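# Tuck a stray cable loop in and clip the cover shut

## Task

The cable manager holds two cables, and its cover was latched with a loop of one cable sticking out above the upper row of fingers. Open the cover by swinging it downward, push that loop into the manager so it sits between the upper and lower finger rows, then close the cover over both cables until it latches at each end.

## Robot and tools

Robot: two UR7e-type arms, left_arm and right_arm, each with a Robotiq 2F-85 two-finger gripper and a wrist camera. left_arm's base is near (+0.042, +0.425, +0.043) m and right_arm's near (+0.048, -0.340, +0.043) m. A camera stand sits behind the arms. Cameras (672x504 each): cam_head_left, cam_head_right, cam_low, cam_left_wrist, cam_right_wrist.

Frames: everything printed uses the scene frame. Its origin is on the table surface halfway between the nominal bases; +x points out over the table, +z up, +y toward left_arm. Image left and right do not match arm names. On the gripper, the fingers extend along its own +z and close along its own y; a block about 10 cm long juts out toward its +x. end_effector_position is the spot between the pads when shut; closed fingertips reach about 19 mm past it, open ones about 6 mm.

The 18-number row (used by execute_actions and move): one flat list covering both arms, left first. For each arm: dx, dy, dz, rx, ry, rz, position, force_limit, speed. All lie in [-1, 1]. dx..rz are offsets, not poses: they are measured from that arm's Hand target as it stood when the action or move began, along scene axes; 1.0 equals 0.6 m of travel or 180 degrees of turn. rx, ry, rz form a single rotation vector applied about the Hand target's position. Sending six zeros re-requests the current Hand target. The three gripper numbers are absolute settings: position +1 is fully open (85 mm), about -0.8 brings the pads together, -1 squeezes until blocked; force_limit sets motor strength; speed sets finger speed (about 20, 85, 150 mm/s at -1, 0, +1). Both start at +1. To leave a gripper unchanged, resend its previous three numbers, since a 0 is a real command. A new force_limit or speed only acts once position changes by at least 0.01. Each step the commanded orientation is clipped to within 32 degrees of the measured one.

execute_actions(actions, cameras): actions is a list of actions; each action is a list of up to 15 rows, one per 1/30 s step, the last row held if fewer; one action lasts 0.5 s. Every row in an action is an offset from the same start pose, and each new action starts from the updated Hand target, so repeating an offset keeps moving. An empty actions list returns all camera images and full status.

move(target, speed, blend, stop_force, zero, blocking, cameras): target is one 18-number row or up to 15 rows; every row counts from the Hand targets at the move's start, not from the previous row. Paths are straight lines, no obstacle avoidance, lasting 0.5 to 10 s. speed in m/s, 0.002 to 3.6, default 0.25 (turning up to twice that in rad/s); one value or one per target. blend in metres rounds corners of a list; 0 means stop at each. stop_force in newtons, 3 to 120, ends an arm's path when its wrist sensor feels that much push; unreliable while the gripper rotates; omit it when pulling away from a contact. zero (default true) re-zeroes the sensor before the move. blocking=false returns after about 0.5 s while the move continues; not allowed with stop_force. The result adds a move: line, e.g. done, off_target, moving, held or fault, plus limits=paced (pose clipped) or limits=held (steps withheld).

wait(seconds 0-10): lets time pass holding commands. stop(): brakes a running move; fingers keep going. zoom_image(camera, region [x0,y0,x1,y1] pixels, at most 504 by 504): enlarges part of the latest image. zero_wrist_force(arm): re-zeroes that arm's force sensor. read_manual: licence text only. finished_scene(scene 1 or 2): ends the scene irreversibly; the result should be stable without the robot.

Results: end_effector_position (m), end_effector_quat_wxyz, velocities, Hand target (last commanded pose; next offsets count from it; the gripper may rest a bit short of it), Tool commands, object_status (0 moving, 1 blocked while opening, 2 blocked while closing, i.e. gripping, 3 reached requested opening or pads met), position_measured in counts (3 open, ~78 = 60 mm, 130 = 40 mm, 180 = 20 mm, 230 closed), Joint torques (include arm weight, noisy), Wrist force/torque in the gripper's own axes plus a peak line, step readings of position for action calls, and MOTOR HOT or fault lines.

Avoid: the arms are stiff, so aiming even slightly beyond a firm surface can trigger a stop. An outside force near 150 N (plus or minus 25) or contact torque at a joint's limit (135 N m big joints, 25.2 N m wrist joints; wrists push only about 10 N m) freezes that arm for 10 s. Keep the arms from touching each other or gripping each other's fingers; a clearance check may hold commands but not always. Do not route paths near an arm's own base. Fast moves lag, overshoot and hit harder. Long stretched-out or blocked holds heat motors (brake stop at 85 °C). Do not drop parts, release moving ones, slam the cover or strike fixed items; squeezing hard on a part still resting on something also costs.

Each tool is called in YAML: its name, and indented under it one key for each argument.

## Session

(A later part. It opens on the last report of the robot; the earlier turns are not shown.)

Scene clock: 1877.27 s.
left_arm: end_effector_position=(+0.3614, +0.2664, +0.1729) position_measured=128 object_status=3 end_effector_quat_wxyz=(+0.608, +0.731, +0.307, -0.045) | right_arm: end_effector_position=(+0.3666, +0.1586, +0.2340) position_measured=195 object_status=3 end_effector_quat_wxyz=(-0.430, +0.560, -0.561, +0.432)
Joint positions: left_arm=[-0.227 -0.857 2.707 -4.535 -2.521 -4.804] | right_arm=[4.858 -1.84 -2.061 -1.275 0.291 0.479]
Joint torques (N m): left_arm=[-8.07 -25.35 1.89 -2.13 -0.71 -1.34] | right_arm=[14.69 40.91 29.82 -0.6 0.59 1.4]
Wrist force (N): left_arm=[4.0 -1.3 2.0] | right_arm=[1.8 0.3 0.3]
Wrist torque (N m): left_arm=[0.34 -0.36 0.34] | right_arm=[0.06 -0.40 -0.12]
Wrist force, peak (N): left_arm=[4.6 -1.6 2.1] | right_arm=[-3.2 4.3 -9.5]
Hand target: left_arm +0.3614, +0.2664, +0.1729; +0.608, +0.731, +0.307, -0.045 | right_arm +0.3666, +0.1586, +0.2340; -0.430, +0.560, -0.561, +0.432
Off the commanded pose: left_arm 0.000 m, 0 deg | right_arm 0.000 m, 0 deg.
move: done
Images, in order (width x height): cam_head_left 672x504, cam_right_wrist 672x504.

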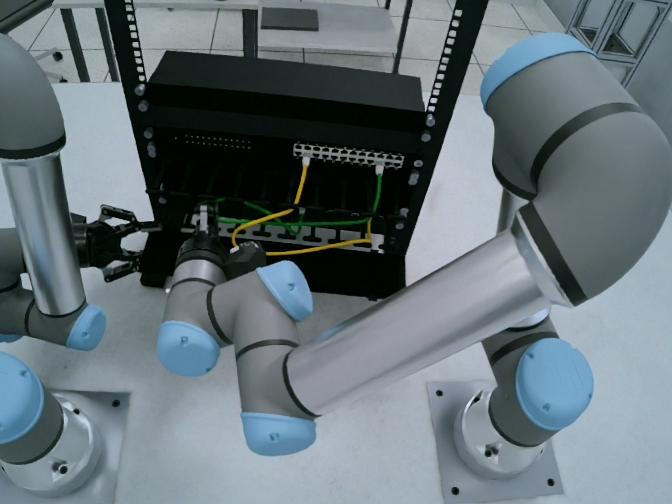

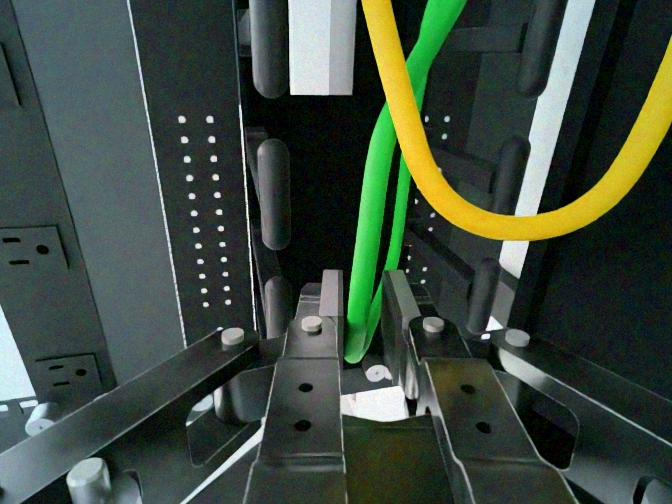

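move:
  target: [0, 0, 0, 0, 0, 0, 0.0, -0.5, -1, -0.0667, 0, 0.0117, 0, 0, 0, -0.45, -0.7, -1]
  speed: 0.06
  cameras: ["cam_right_wrist", "cam_head_left"]

zoom_image:
  camera: "cam_head_left"
  region: [130, 120, 430, 350]

Scene clock: 1884.93 s.
left_arm: end_effector_position=(+0.3614, +0.2664, +0.1729) position_measured=128 object_status=3 end_effector_quat_wxyz=(+0.608, +0.731, +0.307, -0.045) | right_arm: end_effector_position=(+0.3266, +0.1586, +0.2411) position_measured=186 object_status=3 end_effector_quat_wxyz=(-0.430, +0.560, -0.561, +0.432)
Joint positions: left_arm=[-0.227 -0.857 2.707 -4.535 -2.521 -4.804] | right_arm=[4.94 -1.811 -2.016 -1.561 0.335 0.703]
Joint torques (N m): left_arm=[-8.28 -26.02 2.9 -2.04 -0.66 -1.27] | right_arm=[14.88 20.32 27.84 -0.66 0.93 1.3]
Wrist force (N): left_arm=[4.2 -1.6 2.1] | right_arm=[2.0 0.0 0.3]
Wrist torque (N m): left_arm=[0.29 -0.38 0.33] | right_arm=[0.01 -0.43 -0.11]
Wrist force, peak (N): left_arm=[4.7 -1.6 2.0] | right_arm=[2.5 0.0 0.2]
Hand target: left_arm +0.3614, +0.2664, +0.1729; +0.608, +0.731, +0.307, -0.045 | right_arm +0.3265, +0.1586, +0.2411; -0.430, +0.560, -0.561, +0.432
Off the commanded pose: left_arm 0.000 m, 0 deg | right_arm 0.000 m, 0 deg.
move: done
Images, in order (width x height): cam_head_left 672x504, cam_right_wrist 672x504.

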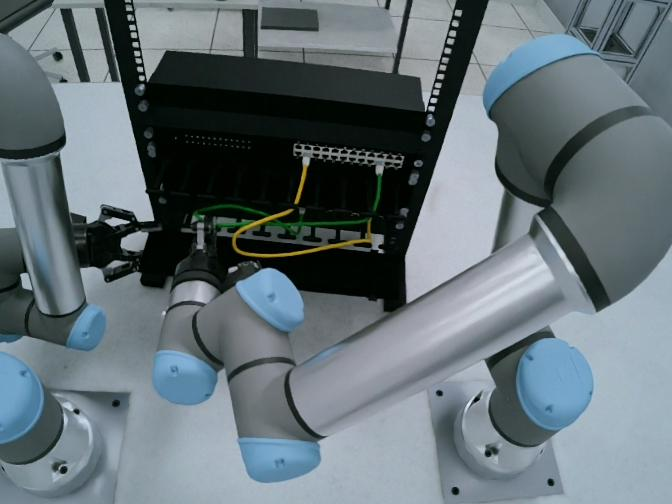

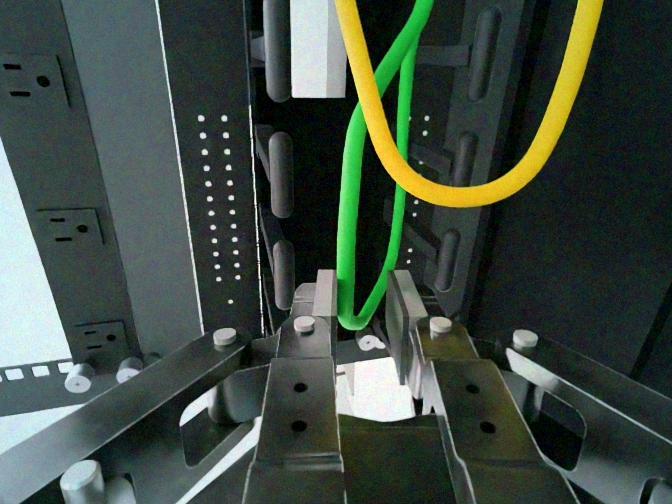

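Scaled by 1.680 from the camera's 672x504 image, which has a finer 960x720 frame.

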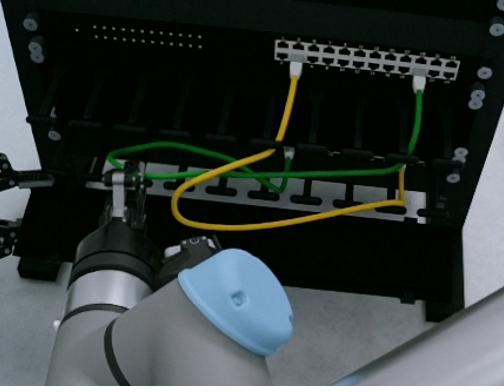

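move:
  target: [0, 0, 0, 0, 0, 0, 0.0, -0.5, -1, -0.0167, 0, 0.003, 0, 0, 0, 0.0, -0.7, -1]
  speed: 0.06
  cameras: ["cam_right_wrist", "cam_head_left", "cam_low"]

zoom_image:
  camera: "cam_low"
  region: [130, 120, 400, 330]

Scene clock: 1913.93 s.
left_arm: end_effector_position=(+0.3614, +0.2664, +0.1729) position_measured=128 object_status=3 end_effector_quat_wxyz=(+0.608, +0.731, +0.307, -0.045) | right_arm: end_effector_position=(+0.3165, +0.1586, +0.2429) position_measured=128 object_status=0 end_effector_quat_wxyz=(-0.430, +0.560, -0.561, +0.432)
Joint positions: left_arm=[-0.227 -0.857 2.707 -4.535 -2.521 -4.804] | right_arm=[4.96 -1.807 -2.004 -1.621 0.348 0.749]
Joint torques (N m): left_arm=[-7.67 -25.45 3.73 -1.99 -0.56 -1.29] | right_arm=[15.11 33.57 30.43 -0.8 1.04 1.45]
Wrist force (N): left_arm=[4.3 -1.4 2.1] | right_arm=[1.9 0.5 0.1]
Wrist torque (N m): left_arm=[0.32 -0.40 0.34] | right_arm=[0.07 -0.40 -0.11]
Wrist force, peak (N): left_arm=[4.7 -1.5 2.0] | right_arm=[2.5 0.0 0.3]
Hand target: left_arm +0.3614, +0.2664, +0.1729; +0.608, +0.731, +0.307, -0.045 | right_arm +0.3165, +0.1586, +0.2429; -0.430, +0.560, -0.561, +0.432
Off the commanded pose: left_arm 0.000 m, 0 deg | right_arm 0.000 m, 0 deg.
move: done
Images, in order (width x height): cam_head_left 672x504, cam_low 672x504, cam_right_wrist 672x504.

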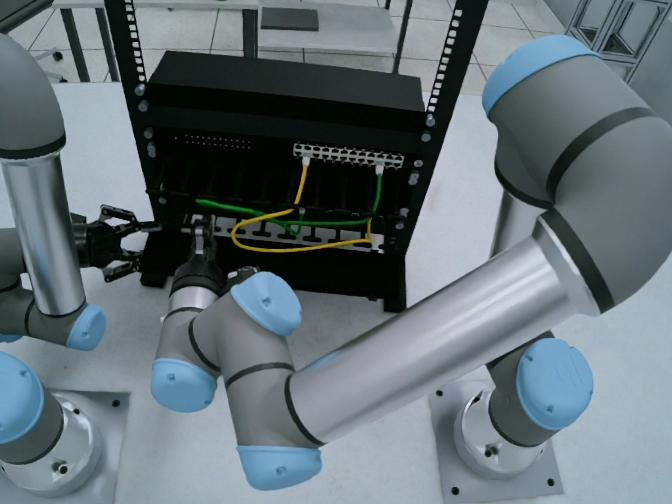

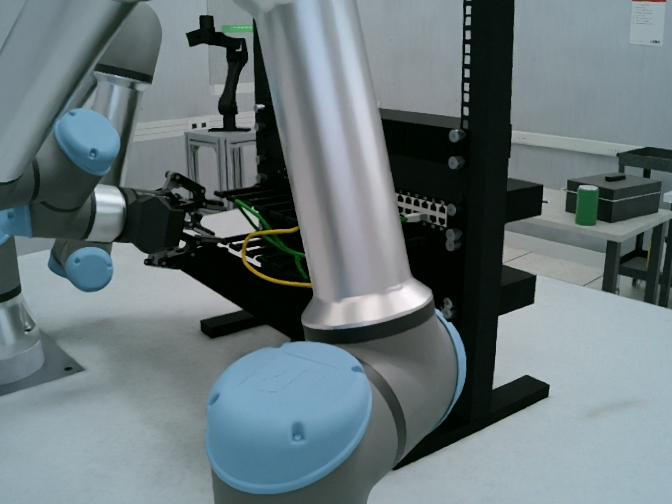

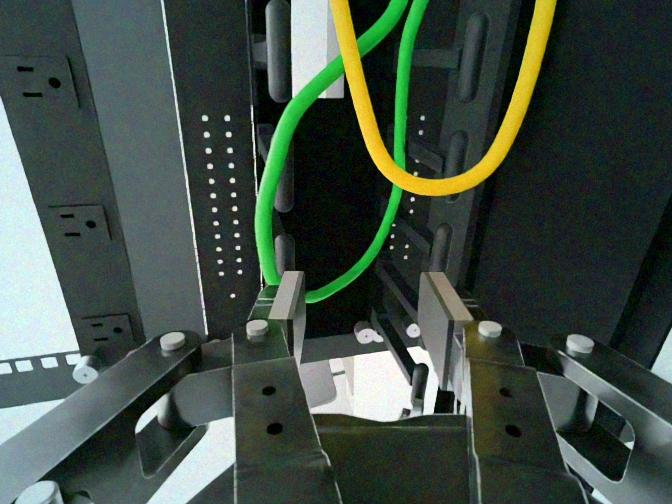

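Scaled by 1.867 from the camera's 672x504 image, which has a finer 960x720 frame.

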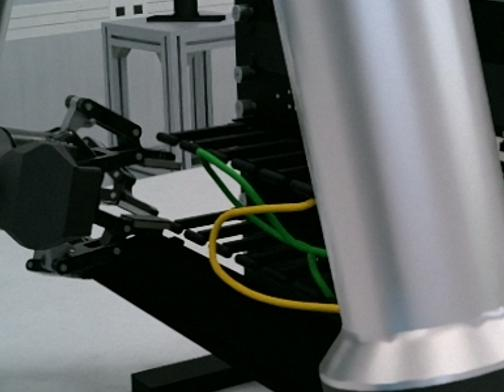

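move:
  target:
    - [0, 0, 0, 0, 0, 0, 0.0, -0.5, -1, -0.0525, 0.005, 0.02, 0, 0, 0, 0.0, -0.7, -1]
    - [0, 0, 0, 0, 0, 0, 0.0, -0.5, -1, -0.0525, 0.0273, 0.0318, -0.483, 0, 0.1295, 0.0, -0.7, -1]
  speed: 0.2
  blend: [0.01, 0]
  cameras: ["cam_right_wrist", "cam_head_left"]

zoom_image:
  camera: "cam_right_wrist"
  region: [200, 150, 520, 420]

Scene clock: 1970.70 s.
left_arm: end_effector_position=(+0.3614, +0.2664, +0.1729) position_measured=128 object_status=3 end_effector_quat_wxyz=(+0.608, +0.731, +0.307, -0.045) | right_arm: end_effector_position=(+0.2850, +0.1750, +0.2619) position_measured=128 object_status=3 end_effector_quat_wxyz=(-0.001, +0.792, +0.001, +0.610)
Joint positions: left_arm=[-0.227 -0.857 2.707 -4.535 -2.521 -4.804] | right_arm=[5.015 -1.813 -1.917 -1.796 0.38 -0.72]
Joint torques (N m): left_arm=[-8.1 -26.42 4.06 -2.12 -0.85 -1.27] | right_arm=[-14.74 41.51 11.1 4.07 1.22 -1.47]
Wrist force (N): left_arm=[4.5 -1.7 2.1] | right_arm=[-1.5 -0.4 -0.3]
Wrist torque (N m): left_arm=[0.27 -0.45 0.33] | right_arm=[-0.18 0.30 0.31]
Wrist force, peak (N): left_arm=[4.6 -1.7 2.0] | right_arm=[2.4 0.5 1.7]
Hand target: left_arm +0.3614, +0.2664, +0.1729; +0.608, +0.731, +0.307, -0.045 | right_arm +0.2850, +0.1750, +0.2619; -0.001, +0.792, +0.001, +0.610
Off the commanded pose: left_arm 0.000 m, 0 deg | right_arm 0.000 m, 0 deg.
move: done
Images, in order (width x height): cam_head_left 672x504, cam_right_wrist 672x504.

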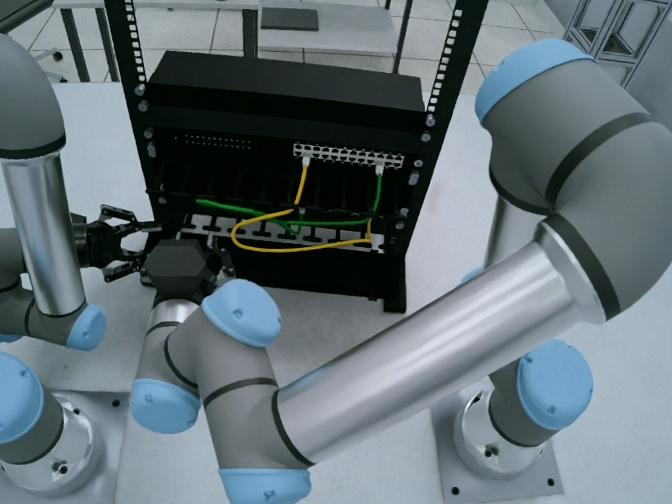

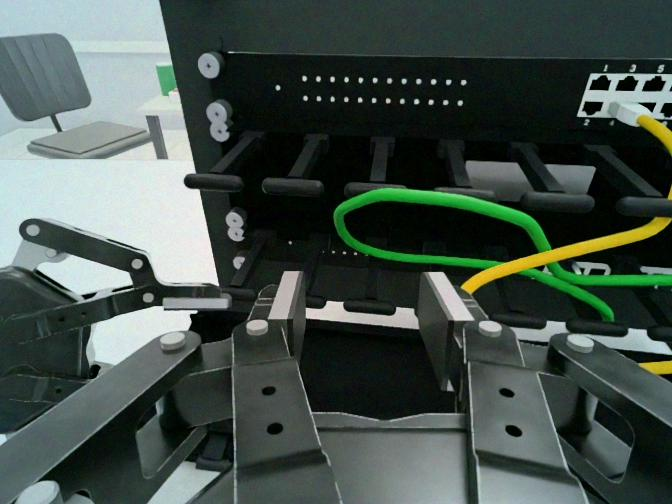

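Scaled by 1.575 from the camera's 672x504 image, which has a finer 960x720 frame.

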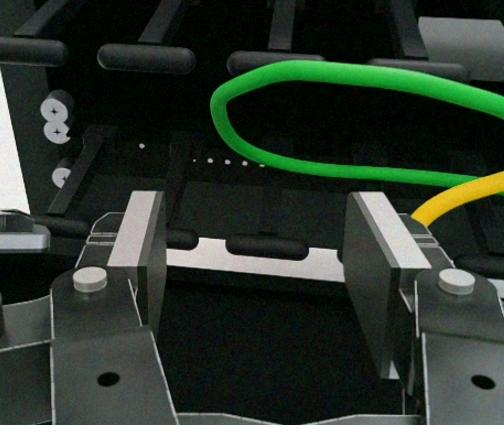

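move:
  target: [0, 0, 0, 0, 0, 0, 0.0, -0.5, -1, 0.0783, 0.0133, -0.0105, 0, 0, 0, -0.22, -0.7, -1]
  speed: 0.12
  cameras: ["cam_right_wrist"]

zoom_image:
  camera: "cam_right_wrist"
  region: [200, 150, 520, 420]

Scene clock: 2022.70 s.
left_arm: end_effector_position=(+0.3614, +0.2664, +0.1729) position_measured=128 object_status=3 end_effector_quat_wxyz=(+0.608, +0.731, +0.307, -0.045) | right_arm: end_effector_position=(+0.3320, +0.1830, +0.2556) position_measured=157 object_status=3 end_effector_quat_wxyz=(-0.001, +0.792, +0.001, +0.610)
Joint positions: left_arm=[-0.227 -0.857 2.707 -4.535 -2.521 -4.804] | right_arm=[4.92 -1.837 -1.951 -1.541 0.318 -0.93]
Joint torques (N m): left_arm=[-7.72 -27.17 3.56 -2.04 -0.85 -1.24] | right_arm=[-14.77 41.38 8.58 4.38 -4.09 -1.52]
Wrist force (N): left_arm=[4.4 -1.4 2.1] | right_arm=[-1.5 -1.3 0.1]
Wrist torque (N m): left_arm=[0.32 -0.42 0.33] | right_arm=[-0.32 0.30 0.31]
Wrist force, peak (N): left_arm=[4.7 -1.3 2.0] | right_arm=[-1.5 -1.3 0.1]
Hand target: left_arm +0.3614, +0.2664, +0.1729; +0.608, +0.731, +0.307, -0.045 | right_arm +0.3320, +0.1830, +0.2556; -0.001, +0.792, +0.001, +0.610
Off the commanded pose: left_arm 0.000 m, 0 deg | right_arm 0.000 m, 0 deg.
move: done
Images, in order (width x height): cam_right_wrist 672x504.

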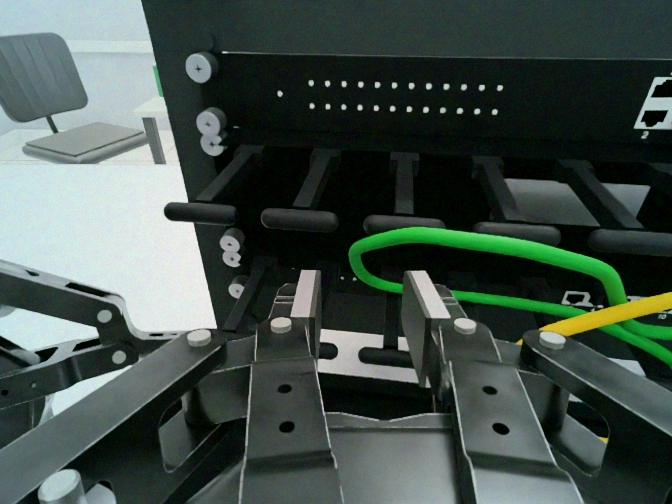

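Scaled by 1.575 from the camera's 672x504 image, which has a finer 960x720 frame.

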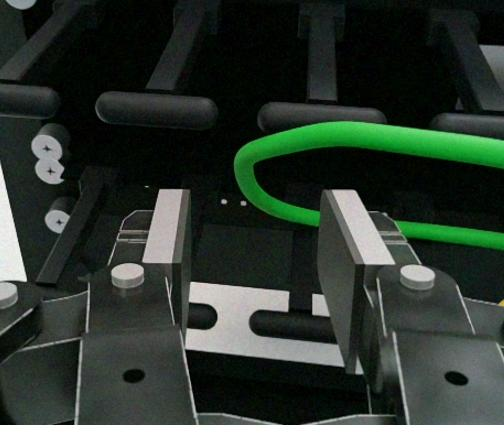

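wait:
  seconds: 0
  cameras: ["cam_right_wrist", "cam_left_wrist", "cam_head_left"]

Scene clock: 2058.70 s.
left_arm: end_effector_position=(+0.3614, +0.2664, +0.1729) position_measured=128 object_status=3 end_effector_quat_wxyz=(+0.608, +0.731, +0.307, -0.045) | right_arm: end_effector_position=(+0.3320, +0.1830, +0.2556) position_measured=157 object_status=3 end_effector_quat_wxyz=(-0.001, +0.792, +0.001, +0.610)
Joint positions: left_arm=[-0.227 -0.857 2.707 -4.535 -2.521 -4.804] | right_arm=[4.92 -1.837 -1.951 -1.541 0.318 -0.93]
Joint torques (N m): left_arm=[-8.24 -28.25 4.75 -2.05 -0.91 -1.23] | right_arm=[-14.36 42.2 9.28 4.5 -4.31 -1.39]
Wrist force (N): left_arm=[4.4 -1.5 2.0] | right_arm=[-1.4 -0.8 -0.1]
Wrist torque (N m): left_arm=[0.30 -0.42 0.33] | right_arm=[-0.25 0.28 0.31]
Wrist force, peak (N): left_arm=[4.7 -1.5 2.0] | right_arm=[-1.6 -0.8 -0.4]
Hand target: left_arm +0.3614, +0.2664, +0.1729; +0.608, +0.731, +0.307, -0.045 | right_arm +0.3320, +0.1830, +0.2556; -0.001, +0.792, +0.001, +0.610
Tool commands: left_gripper/position=+0.0 left_gripper/force_limit=-0.5 left_gripper/speed=-1.0 right_gripper/position=-0.22 right_gripper/force_limit=-0.7 right_gripper/speed=-1.0
Off the commanded pose: left_arm 0.000 m, 0 deg | right_arm 0.000 m, 0 deg.
Images, in order (width x height): cam_head_left 672x504, cam_left_wrist 672x504, cam_right_wrist 672x504.

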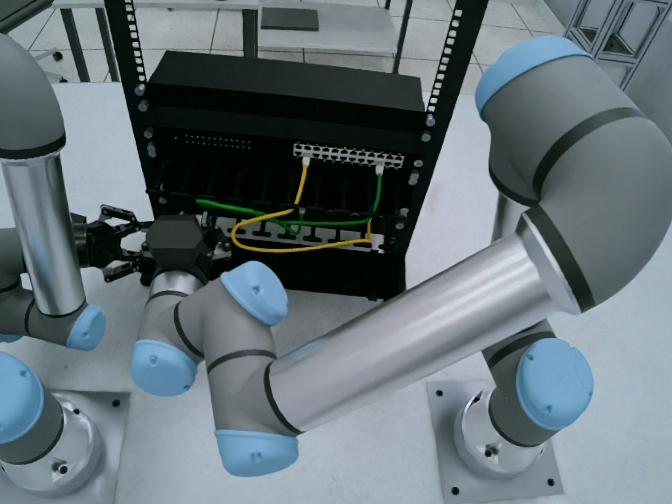

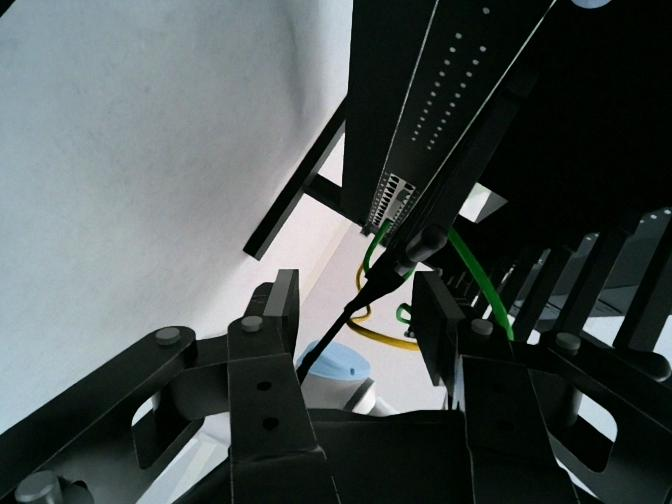

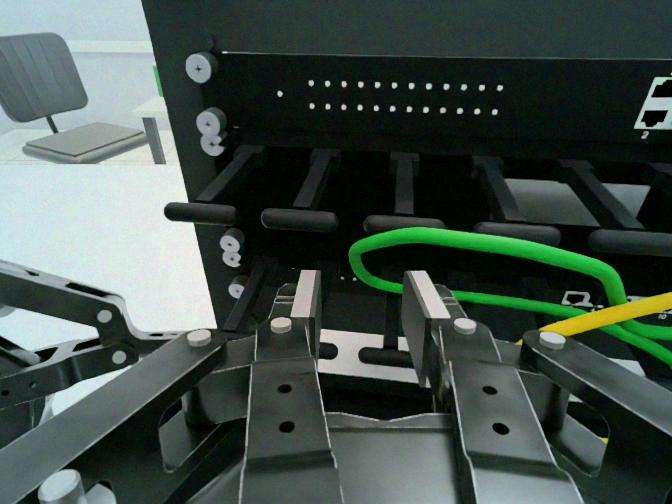

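move:
  target: [0,0,0,0,0,0,0.0,-0.5,-1,-0.145,0,0.039,0,0,0,-0.22,-0.7,-1]
  speed: 0.1
  cameras: ["cam_right_wrist"]

move:
  target: [-0.019,0.0027,0.0635,0,0,0,0.0,-0.5,-1,0,0,0,0,0,0,-0.22,-0.7,-1]
  speed: 0.06
  cameras: ["cam_left_wrist", "cam_right_wrist"]

Scene clock: 2124.70 s.
left_arm: end_effector_position=(+0.3614, +0.2664, +0.1729) position_measured=128 object_status=3 end_effector_quat_wxyz=(+0.608, +0.731, +0.307, -0.045) | right_arm: end_effector_position=(+0.2450, +0.1830, +0.2790) position_measured=157 object_status=3 end_effector_quat_wxyz=(-0.001, +0.792, +0.001, +0.610)
Joint positions: left_arm=[-0.227 -0.857 2.707 -4.535 -2.521 -4.804] | right_arm=[5.086 -1.822 -1.834 -1.976 0.434 -0.605]
Joint torques (N m): left_arm=[-7.56 -28.61 4.48 -2.03 -0.96 -1.2] | right_arm=[14.57 23.28 31.51 -1.58 1.22 1.2]
Wrist force (N): left_arm=[4.2 -1.3 1.6] | right_arm=[-1.1 -0.8 0.3]
Wrist torque (N m): left_arm=[0.33 -0.40 0.34] | right_arm=[-0.25 0.23 0.13]
Wrist force, peak (N): left_arm=[4.7 -1.6 2.1] | right_arm=[-1.7 -1.0 0.3]
Hand target: left_arm +0.3614, +0.2664, +0.1729; +0.608, +0.731, +0.307, -0.045 | right_arm +0.2450, +0.1830, +0.2790; -0.001, +0.792, +0.001, +0.610
Off the commanded pose: left_arm 0.000 m, 0 deg | right_arm 0.000 m, 0 deg.
move: done
Images, in order (width x height): cam_right_wrist 672x504.

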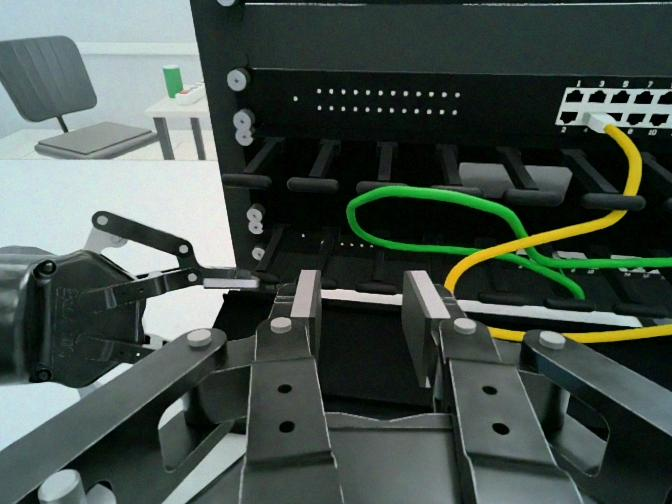

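Scene clock: 2125.93 s.
left_arm: end_effector_position=(+0.3500, +0.2680, +0.2110) position_measured=128 object_status=3 end_effector_quat_wxyz=(+0.608, +0.731, +0.307, -0.045) | right_arm: end_effector_position=(+0.2450, +0.1830, +0.2790) position_measured=157 object_status=3 end_effector_quat_wxyz=(-0.001, +0.792, +0.001, +0.610)
Joint positions: left_arm=[-0.233 -1.063 2.757 -4.384 -2.515 -4.808] | right_arm=[5.086 -1.822 -1.834 -1.976 0.434 -0.605]
Joint torques (N m): left_arm=[-3.74 -27.55 10.22 -1.19 -2.52 1.43] | right_arm=[14.99 24.08 31.53 -1.75 1.5 1.44]
Wrist force (N): left_arm=[4.0 -1.0 2.2] | right_arm=[-1.4 -1.0 -0.1]
Wrist torque (N m): left_arm=[0.36 -0.41 0.32] | right_arm=[-0.27 0.26 0.13]
Wrist force, peak (N): left_arm=[5.2 -1.3 2.1] | right_arm=[-1.8 -0.7 -0.2]
Hand target: left_arm +0.3500, +0.2681, +0.2110; +0.608, +0.731, +0.307, -0.045 | right_arm +0.2450, +0.1830, +0.2790; -0.001, +0.792, +0.001, +0.610
Off the commanded pose: left_arm 0.000 m, 0 deg | right_arm 0.000 m, 0 deg.
move: done
Images, in order (width x height): cam_left_wrist 672x504, cam_right_wrist 672x504.

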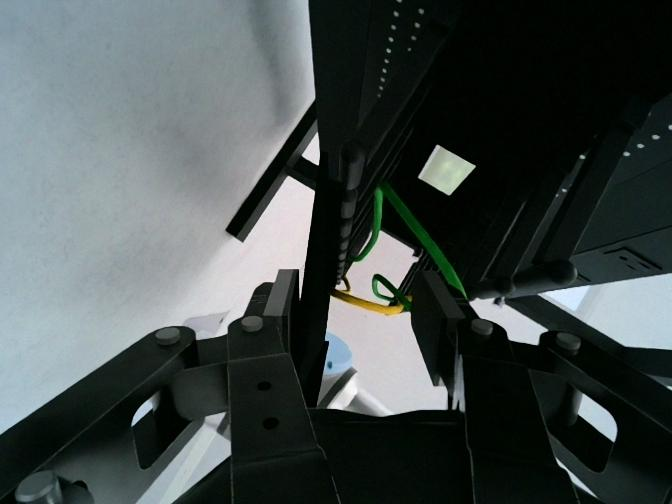

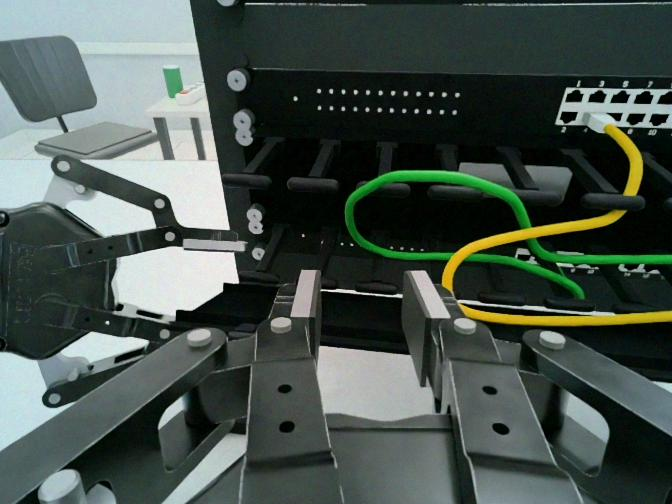

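zoom_image:
  camera: "cam_right_wrist"
  region: [220, 120, 672, 400]

Scaled by 1.115 from the camera's 672x504 image, which has a finer 960x720 frame.

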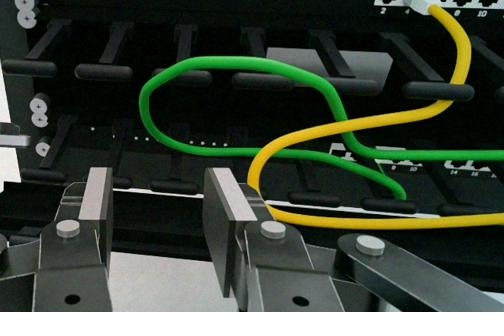

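move:
  target: [0,0,0,0,0,0,0.0,-0.5,-1,0.1333,0.003,-0.036,0,0,0,-0.22,-0.7,-1]
  speed: 0.1
  cameras: ["cam_right_wrist"]

Scene clock: 2335.97 s.
left_arm: end_effector_position=(+0.3500, +0.2681, +0.2110) position_measured=128 object_status=3 end_effector_quat_wxyz=(+0.608, +0.731, +0.307, -0.045) | right_arm: end_effector_position=(+0.3250, +0.1848, +0.2574) position_measured=157 object_status=3 end_effector_quat_wxyz=(-0.001, +0.792, +0.001, +0.610)
Joint positions: left_arm=[-0.233 -1.063 2.757 -4.383 -2.515 -4.808] | right_arm=[4.933 -1.837 -1.937 -1.586 0.325 -0.897]
Joint torques (N m): left_arm=[8.71 -27.76 8.55 -1.17 -2.49 1.23] | right_arm=[-15.29 43.69 8.84 4.47 -4.24 -1.35]
Wrist force (N): left_arm=[4.2 -1.1 2.2] | right_arm=[-1.5 -0.8 0.0]
Wrist torque (N m): left_arm=[0.32 -0.42 0.33] | right_arm=[-0.24 0.29 0.30]
Wrist force, peak (N): left_arm=[4.3 -1.4 2.2] | right_arm=[-1.6 -1.3 -0.2]
Hand target: left_arm +0.3500, +0.2681, +0.2110; +0.608, +0.731, +0.307, -0.045 | right_arm +0.3250, +0.1848, +0.2574; -0.001, +0.792, +0.001, +0.610
Off the commanded pose: left_arm 0.000 m, 0 deg | right_arm 0.000 m, 0 deg.
move: done
Images, in order (width x height): cam_right_wrist 672x504.

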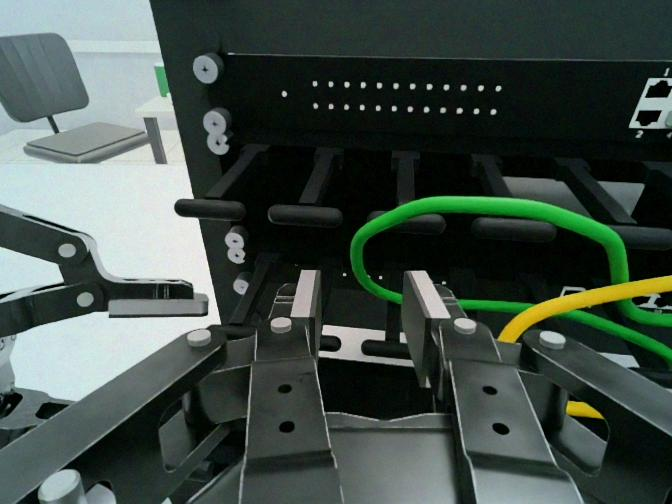

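move:
  target: [0,0,0,0,0,0,0.0,-0.5,-1,0.0805,0.001,-0.0225,0,0,0,-0.22,-0.7,-1]
  speed: 0.05
  stop_force: 15
  cameras: ["cam_right_wrist"]

Scene clock: 2360.77 s.
left_arm: end_effector_position=(+0.3500, +0.2681, +0.2110) position_measured=128 object_status=3 end_effector_quat_wxyz=(+0.608, +0.731, +0.307, -0.045) | right_arm: end_effector_position=(+0.3733, +0.1854, +0.2439) position_measured=157 object_status=3 end_effector_quat_wxyz=(-0.001, +0.792, +0.001, +0.610)
Joint positions: left_arm=[-0.233 -1.063 2.757 -4.383 -2.515 -4.808] | right_arm=[4.839 -1.881 -1.995 -1.221 0.279 -1.172]
Joint torques (N m): left_arm=[8.53 -27.24 4.51 -1.21 -2.6 1.51] | right_arm=[-14.38 25.53 8.66 4.95 -4.5 -1.2]
Wrist force (N): left_arm=[3.9 -1.4 2.0] | right_arm=[-1.2 -0.7 0.3]
Wrist torque (N m): left_arm=[0.30 -0.38 0.32] | right_arm=[-0.23 0.26 0.29]
Wrist force, peak (N): left_arm=[4.5 -1.3 2.2] | right_arm=[-1.8 -1.1 -0.4]
Hand target: left_arm +0.3500, +0.2681, +0.2110; +0.608, +0.731, +0.307, -0.045 | right_arm +0.3733, +0.1854, +0.2439; -0.001, +0.792, +0.001, +0.610
Off the commanded pose: left_arm 0.000 m, 0 deg | right_arm 0.000 m, 0 deg.
move: done
Images, in order (width x height): cam_right_wrist 672x504.

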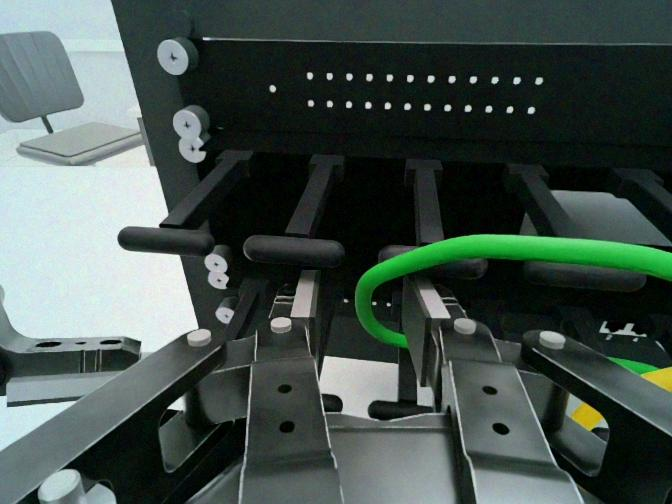

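move:
  target: [0,0,0,0,0,0,0.0,-0.5,-1,0,0,0,0,0,0,-1,-0.6,-0.8]
  cameras: ["cam_right_wrist"]

Scene clock: 2365.97 s.
left_arm: end_effector_position=(+0.3500, +0.2681, +0.2110) position_measured=128 object_status=3 end_effector_quat_wxyz=(+0.608, +0.731, +0.307, -0.045) | right_arm: end_effector_position=(+0.3733, +0.1854, +0.2439) position_measured=218 object_status=0 end_effector_quat_wxyz=(-0.001, +0.792, +0.001, +0.610)
Joint positions: left_arm=[-0.233 -1.063 2.757 -4.383 -2.515 -4.808] | right_arm=[4.839 -1.881 -1.995 -1.221 0.279 -1.172]
Joint torques (N m): left_arm=[8.72 -27.23 1.65 -1.26 -2.41 1.4] | right_arm=[-14.41 25.31 7.67 4.82 -4.43 -1.23]
Wrist force (N): left_arm=[4.2 -1.6 1.8] | right_arm=[-1.2 -0.6 0.2]
Wrist torque (N m): left_arm=[0.26 -0.42 0.33] | right_arm=[-0.24 0.26 0.29]
Wrist force, peak (N): left_arm=[4.5 -1.3 2.2] | right_arm=[-1.7 -0.9 0.3]
Hand target: left_arm +0.3500, +0.2681, +0.2110; +0.608, +0.731, +0.307, -0.045 | right_arm +0.3733, +0.1854, +0.2439; -0.001, +0.792, +0.001, +0.610
Off the commanded pose: left_arm 0.000 m, 0 deg | right_arm 0.000 m, 0 deg.
move: done
Images, in order (width x height): cam_right_wrist 672x504.

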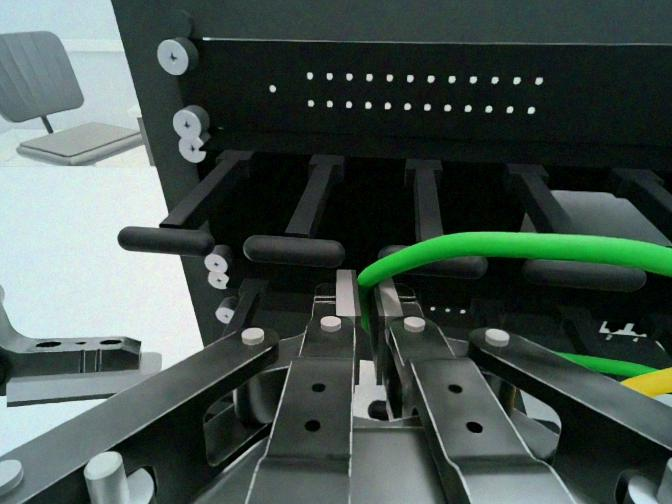

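move:
  target: [0.019,-0.0027,-0.0635,0,0,0,0.0,-0.5,-1,-0.0333,0.002,0.0,0,0,0,-1,-0.6,-0.8]
  speed: 0.05
  cameras: ["cam_right_wrist"]

move:
  target: [0,0,0,0,0,0,0.0,-0.5,-1,-0.005,0.002,-0.037,0,0,0,-1,-0.6,-0.8]
  speed: 0.05
  cameras: ["cam_right_wrist", "cam_head_left"]

Scene clock: 2382.27 s.
left_arm: end_effector_position=(+0.3614, +0.2665, +0.1730) position_measured=128 object_status=3 end_effector_quat_wxyz=(+0.608, +0.731, +0.306, -0.045) | right_arm: end_effector_position=(+0.3533, +0.1866, +0.2440) position_measured=218 object_status=2 end_effector_quat_wxyz=(-0.001, +0.792, +0.001, +0.610)
Joint positions: left_arm=[-0.227 -0.857 2.707 -4.535 -2.521 -4.804] | right_arm=[4.878 -1.87 -1.975 -1.369 0.295 -1.05]
Joint torques (N m): left_arm=[6.21 -19.21 -3.96 -3.72 -0.24 -1.49] | right_arm=[14.42 40.2 31.24 -0.29 0.53 1.62]
Wrist force (N): left_arm=[4.3 -1.0 1.7] | right_arm=[-1.4 -0.4 0.5]
Wrist torque (N m): left_arm=[0.35 -0.43 0.40] | right_arm=[-0.20 0.28 0.13]
Wrist force, peak (N): left_arm=[4.5 -1.2 2.0] | right_arm=[-1.6 -0.8 0.5]
Hand target: left_arm +0.3614, +0.2664, +0.1729; +0.608, +0.731, +0.307, -0.045 | right_arm +0.3533, +0.1866, +0.2439; -0.001, +0.792, +0.001, +0.610
Off the commanded pose: left_arm 0.000 m, 0 deg | right_arm 0.000 m, 0 deg.
move: done
Images, in order (width x height): cam_right_wrist 672x504.

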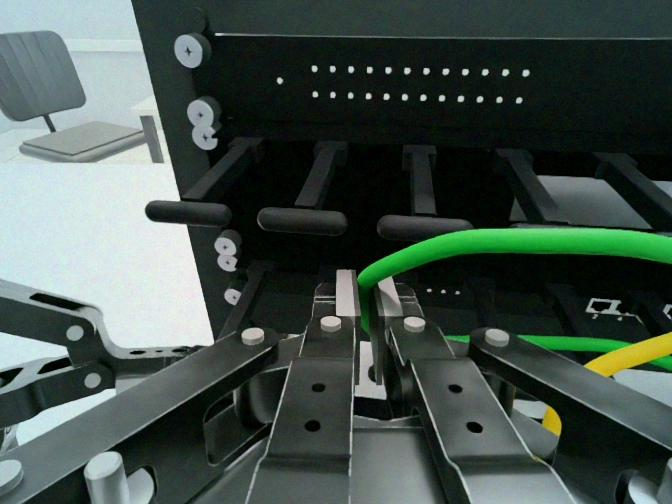

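Scene clock: 2383.13 s.
left_arm: end_effector_position=(+0.3614, +0.2665, +0.1729) position_measured=128 object_status=3 end_effector_quat_wxyz=(+0.608, +0.731, +0.307, -0.045) | right_arm: end_effector_position=(+0.3503, +0.1878, +0.2218) position_measured=218 object_status=2 end_effector_quat_wxyz=(-0.001, +0.792, +0.001, +0.610)
Joint positions: left_arm=[-0.227 -0.857 2.707 -4.535 -2.521 -4.804] | right_arm=[4.883 -1.909 -1.99 -1.332 0.298 -1.033]
Joint torques (N m): left_arm=[-7.65 -18.76 -3.96 -3.9 0.5 -1.5] | right_arm=[13.65 24.91 7.91 4.51 1.14 1.4]
Wrist force (N): left_arm=[4.2 -1.4 1.9] | right_arm=[1.0 -1.4 -1.2]
Wrist torque (N m): left_arm=[0.29 -0.43 0.40] | right_arm=[-0.23 0.25 0.10]
Wrist force, peak (N): left_arm=[4.4 -1.2 1.6] | right_arm=[1.0 -1.4 -1.2]
Hand target: left_arm +0.3614, +0.2664, +0.1729; +0.608, +0.731, +0.307, -0.045 | right_arm +0.3503, +0.1878, +0.2217; -0.001, +0.792, +0.001, +0.610
Off the commanded pose: left_arm 0.000 m, 0 deg | right_arm 0.000 m, 0 deg.
move: done
Images, in order (width x height): cam_head_left 672x504, cam_right_wrist 672x504.

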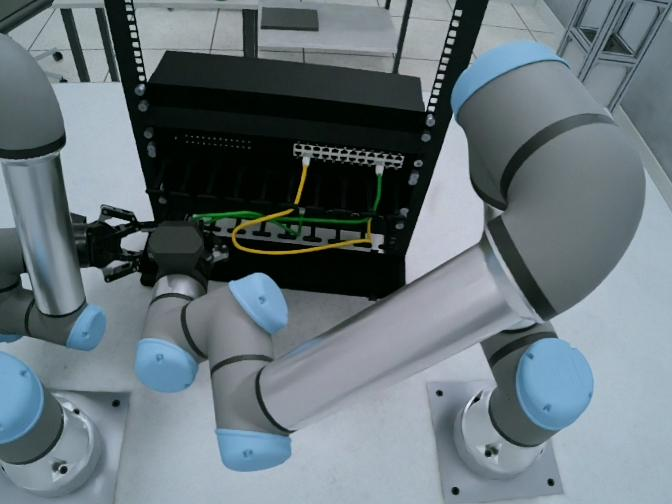

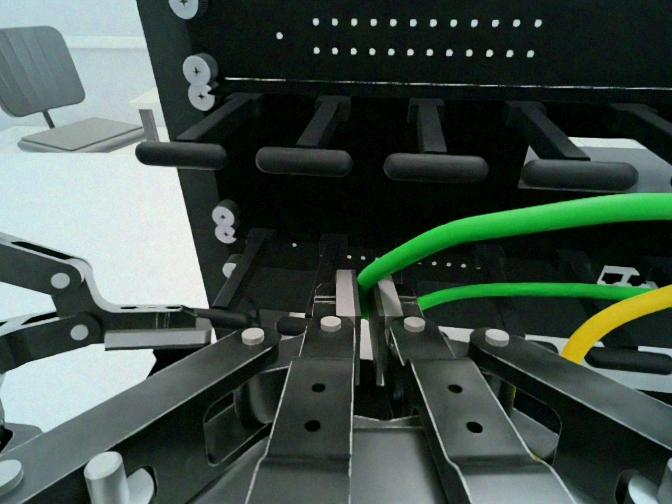

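move:
  target: [0,0,0,0,0,0,0.0,-0.5,-1,0.0862,0.0037,0.0047,0,0,0,-1,-0.6,-0.8]
  speed: 0.05
  stop_force: 20
  cameras: ["cam_right_wrist", "cam_left_wrist"]

Scene clock: 2397.50 s.
left_arm: end_effector_position=(+0.3614, +0.2664, +0.1729) position_measured=128 object_status=3 end_effector_quat_wxyz=(+0.608, +0.731, +0.307, -0.045) | right_arm: end_effector_position=(+0.4020, +0.1900, +0.2246) position_measured=218 object_status=2 end_effector_quat_wxyz=(-0.001, +0.792, +0.001, +0.610)
Joint positions: left_arm=[-0.227 -0.857 2.707 -4.535 -2.521 -4.804] | right_arm=[4.783 -1.958 -2.014 -0.931 0.263 -1.374]
Joint torques (N m): left_arm=[-10.58 -18.88 -4.59 -3.69 0.63 -1.45] | right_arm=[-16.52 26.32 6.82 5.13 -3.71 -1.34]
Wrist force (N): left_arm=[4.3 -1.2 1.7] | right_arm=[-1.1 0.0 -2.2]
Wrist torque (N m): left_arm=[0.32 -0.44 0.40] | right_arm=[-0.28 0.32 0.27]
Wrist force, peak (N): left_arm=[4.3 -1.4 1.7] | right_arm=[-1.3 0.0 -2.7]
Hand target: left_arm +0.3614, +0.2664, +0.1729; +0.608, +0.731, +0.307, -0.045 | right_arm +0.4020, +0.1900, +0.2246; -0.001, +0.792, +0.001, +0.610
Off the commanded pose: left_arm 0.000 m, 0 deg | right_arm 0.000 m, 0 deg.
move: done
Images, in order (width x height): cam_left_wrist 672x504, cam_right_wrist 672x504.

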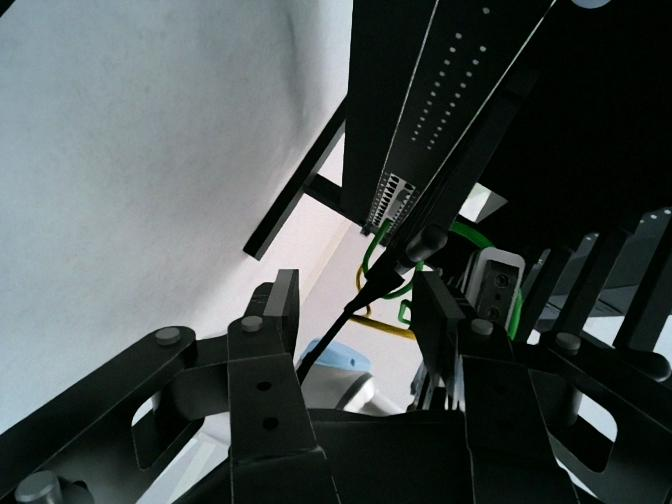

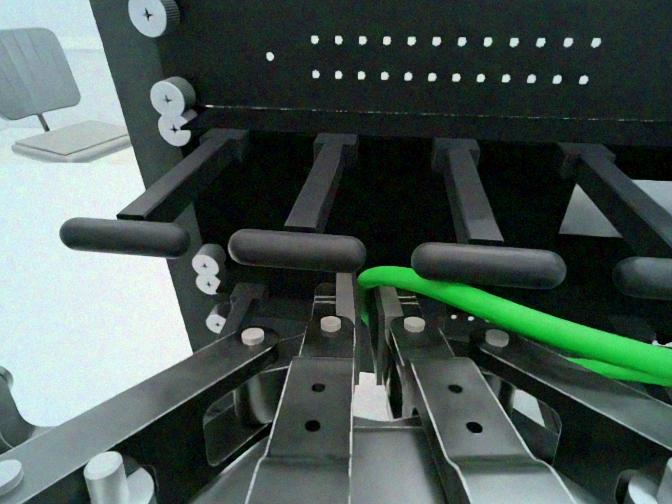

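move:
  target: [0,0,0,0,0,0,0.0,-0.5,-1,0.0133,0.0,0.0,0,0,0,-1,-0.6,-0.8]
  speed: 0.03
  stop_force: 12
  cameras: ["cam_right_wrist"]

Scene clock: 2406.97 s.
left_arm: end_effector_position=(+0.3614, +0.2664, +0.1729) position_measured=128 object_status=3 end_effector_quat_wxyz=(+0.608, +0.731, +0.307, -0.045) | right_arm: end_effector_position=(+0.4100, +0.1900, +0.2246) position_measured=218 object_status=2 end_effector_quat_wxyz=(-0.001, +0.792, +0.001, +0.610)
Joint positions: left_arm=[-0.227 -0.857 2.707 -4.535 -2.521 -4.804] | right_arm=[4.768 -1.97 -2.016 -0.861 0.26 -1.432]
Joint torques (N m): left_arm=[-9.85 -18.43 -3.83 -3.71 0.66 -1.46] | right_arm=[-15.27 27.44 5.19 5.25 -4.61 -1.6]
Wrist force (N): left_arm=[4.2 -1.2 1.7] | right_arm=[-1.1 -0.1 -1.9]
Wrist torque (N m): left_arm=[0.32 -0.43 0.41] | right_arm=[-0.29 0.32 0.28]
Wrist force, peak (N): left_arm=[4.3 -1.0 2.0] | right_arm=[-1.3 -0.2 -2.6]
Hand target: left_arm +0.3614, +0.2664, +0.1729; +0.608, +0.731, +0.307, -0.045 | right_arm +0.4100, +0.1900, +0.2246; -0.001, +0.792, +0.001, +0.610
Off the commanded pose: left_arm 0.000 m, 0 deg | right_arm 0.000 m, 0 deg.
move: done
Images, in order (width x height): cam_right_wrist 672x504.

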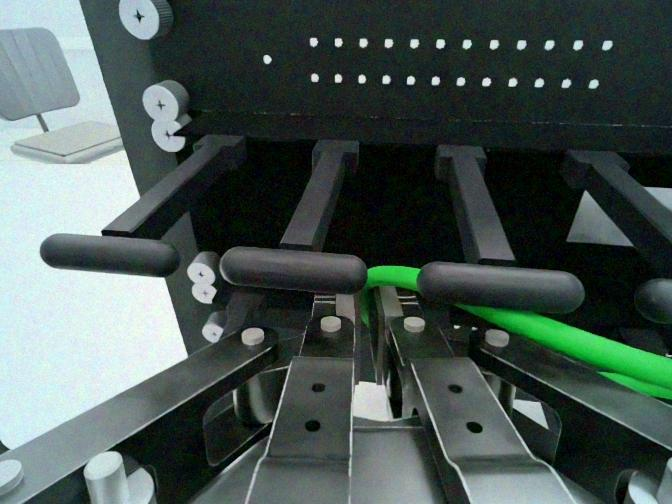

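move:
  target: [0,0,0,0,0,0,0.0,-0.5,-1,0,0,0,0,0,0,-0.5,-0.6,-1]
  cameras: ["cam_right_wrist"]

Scene clock: 2420.77 s.
left_arm: end_effector_position=(+0.3614, +0.2664, +0.1729) position_measured=128 object_status=3 end_effector_quat_wxyz=(+0.608, +0.731, +0.307, -0.045) | right_arm: end_effector_position=(+0.4100, +0.1900, +0.2246) position_measured=192 object_status=0 end_effector_quat_wxyz=(-0.001, +0.792, +0.001, +0.610)
Joint positions: left_arm=[-0.227 -0.857 2.707 -4.535 -2.521 -4.804] | right_arm=[4.768 -1.97 -2.016 -0.861 0.26 -1.432]
Joint torques (N m): left_arm=[-10.92 -18.76 -3.57 -3.62 0.61 -1.38] | right_arm=[-14.19 27.64 6.98 4.24 -3.26 -1.29]
Wrist force (N): left_arm=[4.2 -1.2 1.7] | right_arm=[-1.2 -0.8 -0.1]
Wrist torque (N m): left_arm=[0.32 -0.42 0.40] | right_arm=[-0.29 0.27 0.29]
Wrist force, peak (N): left_arm=[4.4 -1.3 1.9] | right_arm=[-1.1 -0.2 -2.4]
Hand target: left_arm +0.3614, +0.2664, +0.1729; +0.608, +0.731, +0.307, -0.045 | right_arm +0.4100, +0.1900, +0.2246; -0.001, +0.792, +0.001, +0.610
Off the commanded pose: left_arm 0.000 m, 0 deg | right_arm 0.000 m, 0 deg.
move: done
Images, in order (width x height): cam_right_wrist 672x504.

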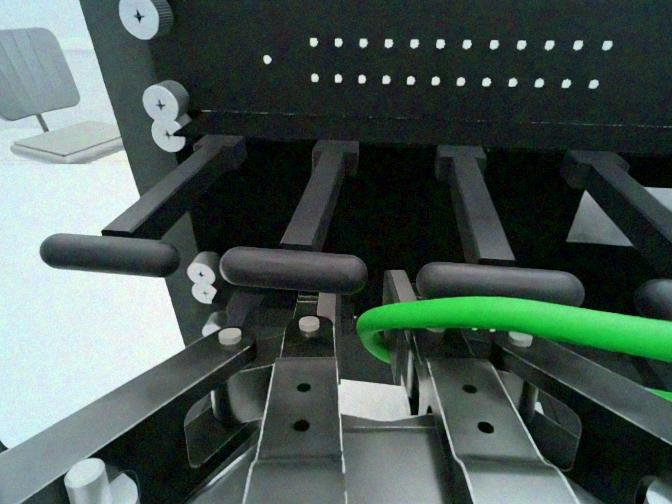

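move:
  target: [0,0,0,0,0,0,0.0,-0.5,-1,-0.19,0,0.055,0,0,0,-0.5,-0.6,-1]
  speed: 0.08
  cameras: ["cam_right_wrist"]

Scene clock: 2499.60 s.
left_arm: end_effector_position=(+0.3614, +0.2664, +0.1729) position_measured=128 object_status=3 end_effector_quat_wxyz=(+0.608, +0.731, +0.307, -0.045) | right_arm: end_effector_position=(+0.2960, +0.1900, +0.2576) position_measured=192 object_status=3 end_effector_quat_wxyz=(-0.001, +0.792, +0.001, +0.610)
Joint positions: left_arm=[-0.227 -0.857 2.707 -4.535 -2.521 -4.804] | right_arm=[4.986 -1.849 -1.894 -1.73 0.36 -0.777]
Joint torques (N m): left_arm=[-9.51 -18.39 -2.87 -3.63 0.62 -1.34] | right_arm=[16.18 24.47 32.72 -0.5 0.52 1.47]
Wrist force (N): left_arm=[4.0 -1.2 1.7] | right_arm=[-2.1 2.2 2.1]
Wrist torque (N m): left_arm=[0.33 -0.39 0.41] | right_arm=[-0.22 0.31 0.09]
Wrist force, peak (N): left_arm=[4.4 -1.3 1.8] | right_arm=[-2.1 2.3 2.2]
Hand target: left_arm +0.3614, +0.2664, +0.1729; +0.608, +0.731, +0.307, -0.045 | right_arm +0.2960, +0.1900, +0.2576; -0.001, +0.792, +0.001, +0.610
Off the commanded pose: left_arm 0.000 m, 0 deg | right_arm 0.000 m, 0 deg.
move: done
Images, in order (width x height): cam_right_wrist 672x504.

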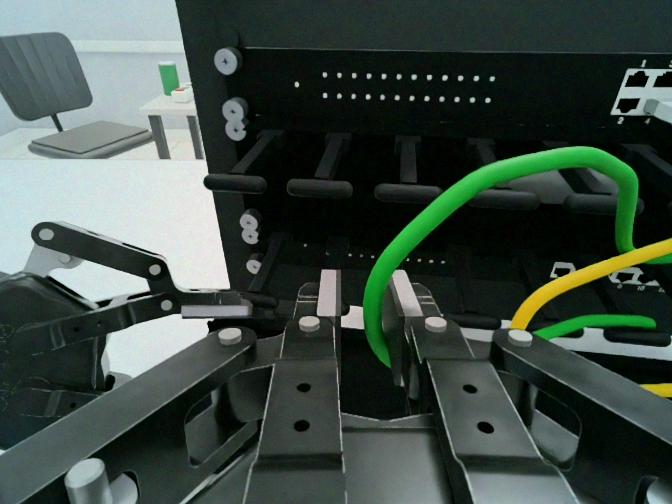

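move:
  target:
    - [0,0,0,0,0,0,0.0,-0.5,-1,0.13,0,-0.032,0,0,0,-0.5,-0.6,-1]
    - [0,0,0,0,0,0,0.0,-0.5,-1,0.13,-0.02,-0.032,0,0,0,-0.1,-0.6,-1]
  speed: 0.08
  cameras: ["cam_right_wrist"]

Scene clock: 2516.20 s.
left_arm: end_effector_position=(+0.3614, +0.2664, +0.1729) position_measured=128 object_status=3 end_effector_quat_wxyz=(+0.608, +0.731, +0.307, -0.045) | right_arm: end_effector_position=(+0.3740, +0.1780, +0.2384) position_measured=141 object_status=0 end_effector_quat_wxyz=(-0.001, +0.792, +0.001, +0.610)
Joint positions: left_arm=[-0.227 -0.857 2.707 -4.535 -2.521 -4.804] | right_arm=[4.839 -1.876 -2.021 -1.2 0.279 -1.172]
Joint torques (N m): left_arm=[-10.89 -19.79 -2.84 -3.75 0.47 -1.33] | right_arm=[15.51 44.33 8.01 4.88 0.28 1.15]
Wrist force (N): left_arm=[4.4 -1.3 1.6] | right_arm=[-1.4 -0.8 0.4]
Wrist torque (N m): left_arm=[0.31 -0.45 0.40] | right_arm=[-0.25 0.28 0.11]
Wrist force, peak (N): left_arm=[4.3 -1.1 1.9] | right_arm=[-2.3 2.5 2.3]
Hand target: left_arm +0.3614, +0.2664, +0.1729; +0.608, +0.731, +0.307, -0.045 | right_arm +0.3740, +0.1780, +0.2384; -0.001, +0.792, +0.001, +0.610
Off the commanded pose: left_arm 0.000 m, 0 deg | right_arm 0.000 m, 0 deg.
move: done
Images, in order (width x height): cam_right_wrist 672x504.

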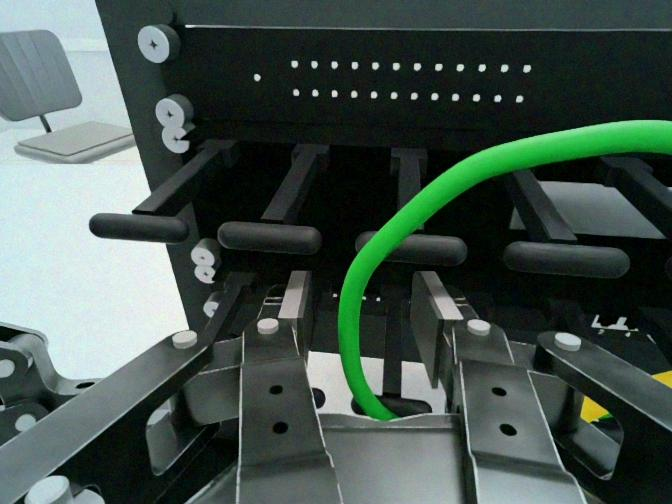

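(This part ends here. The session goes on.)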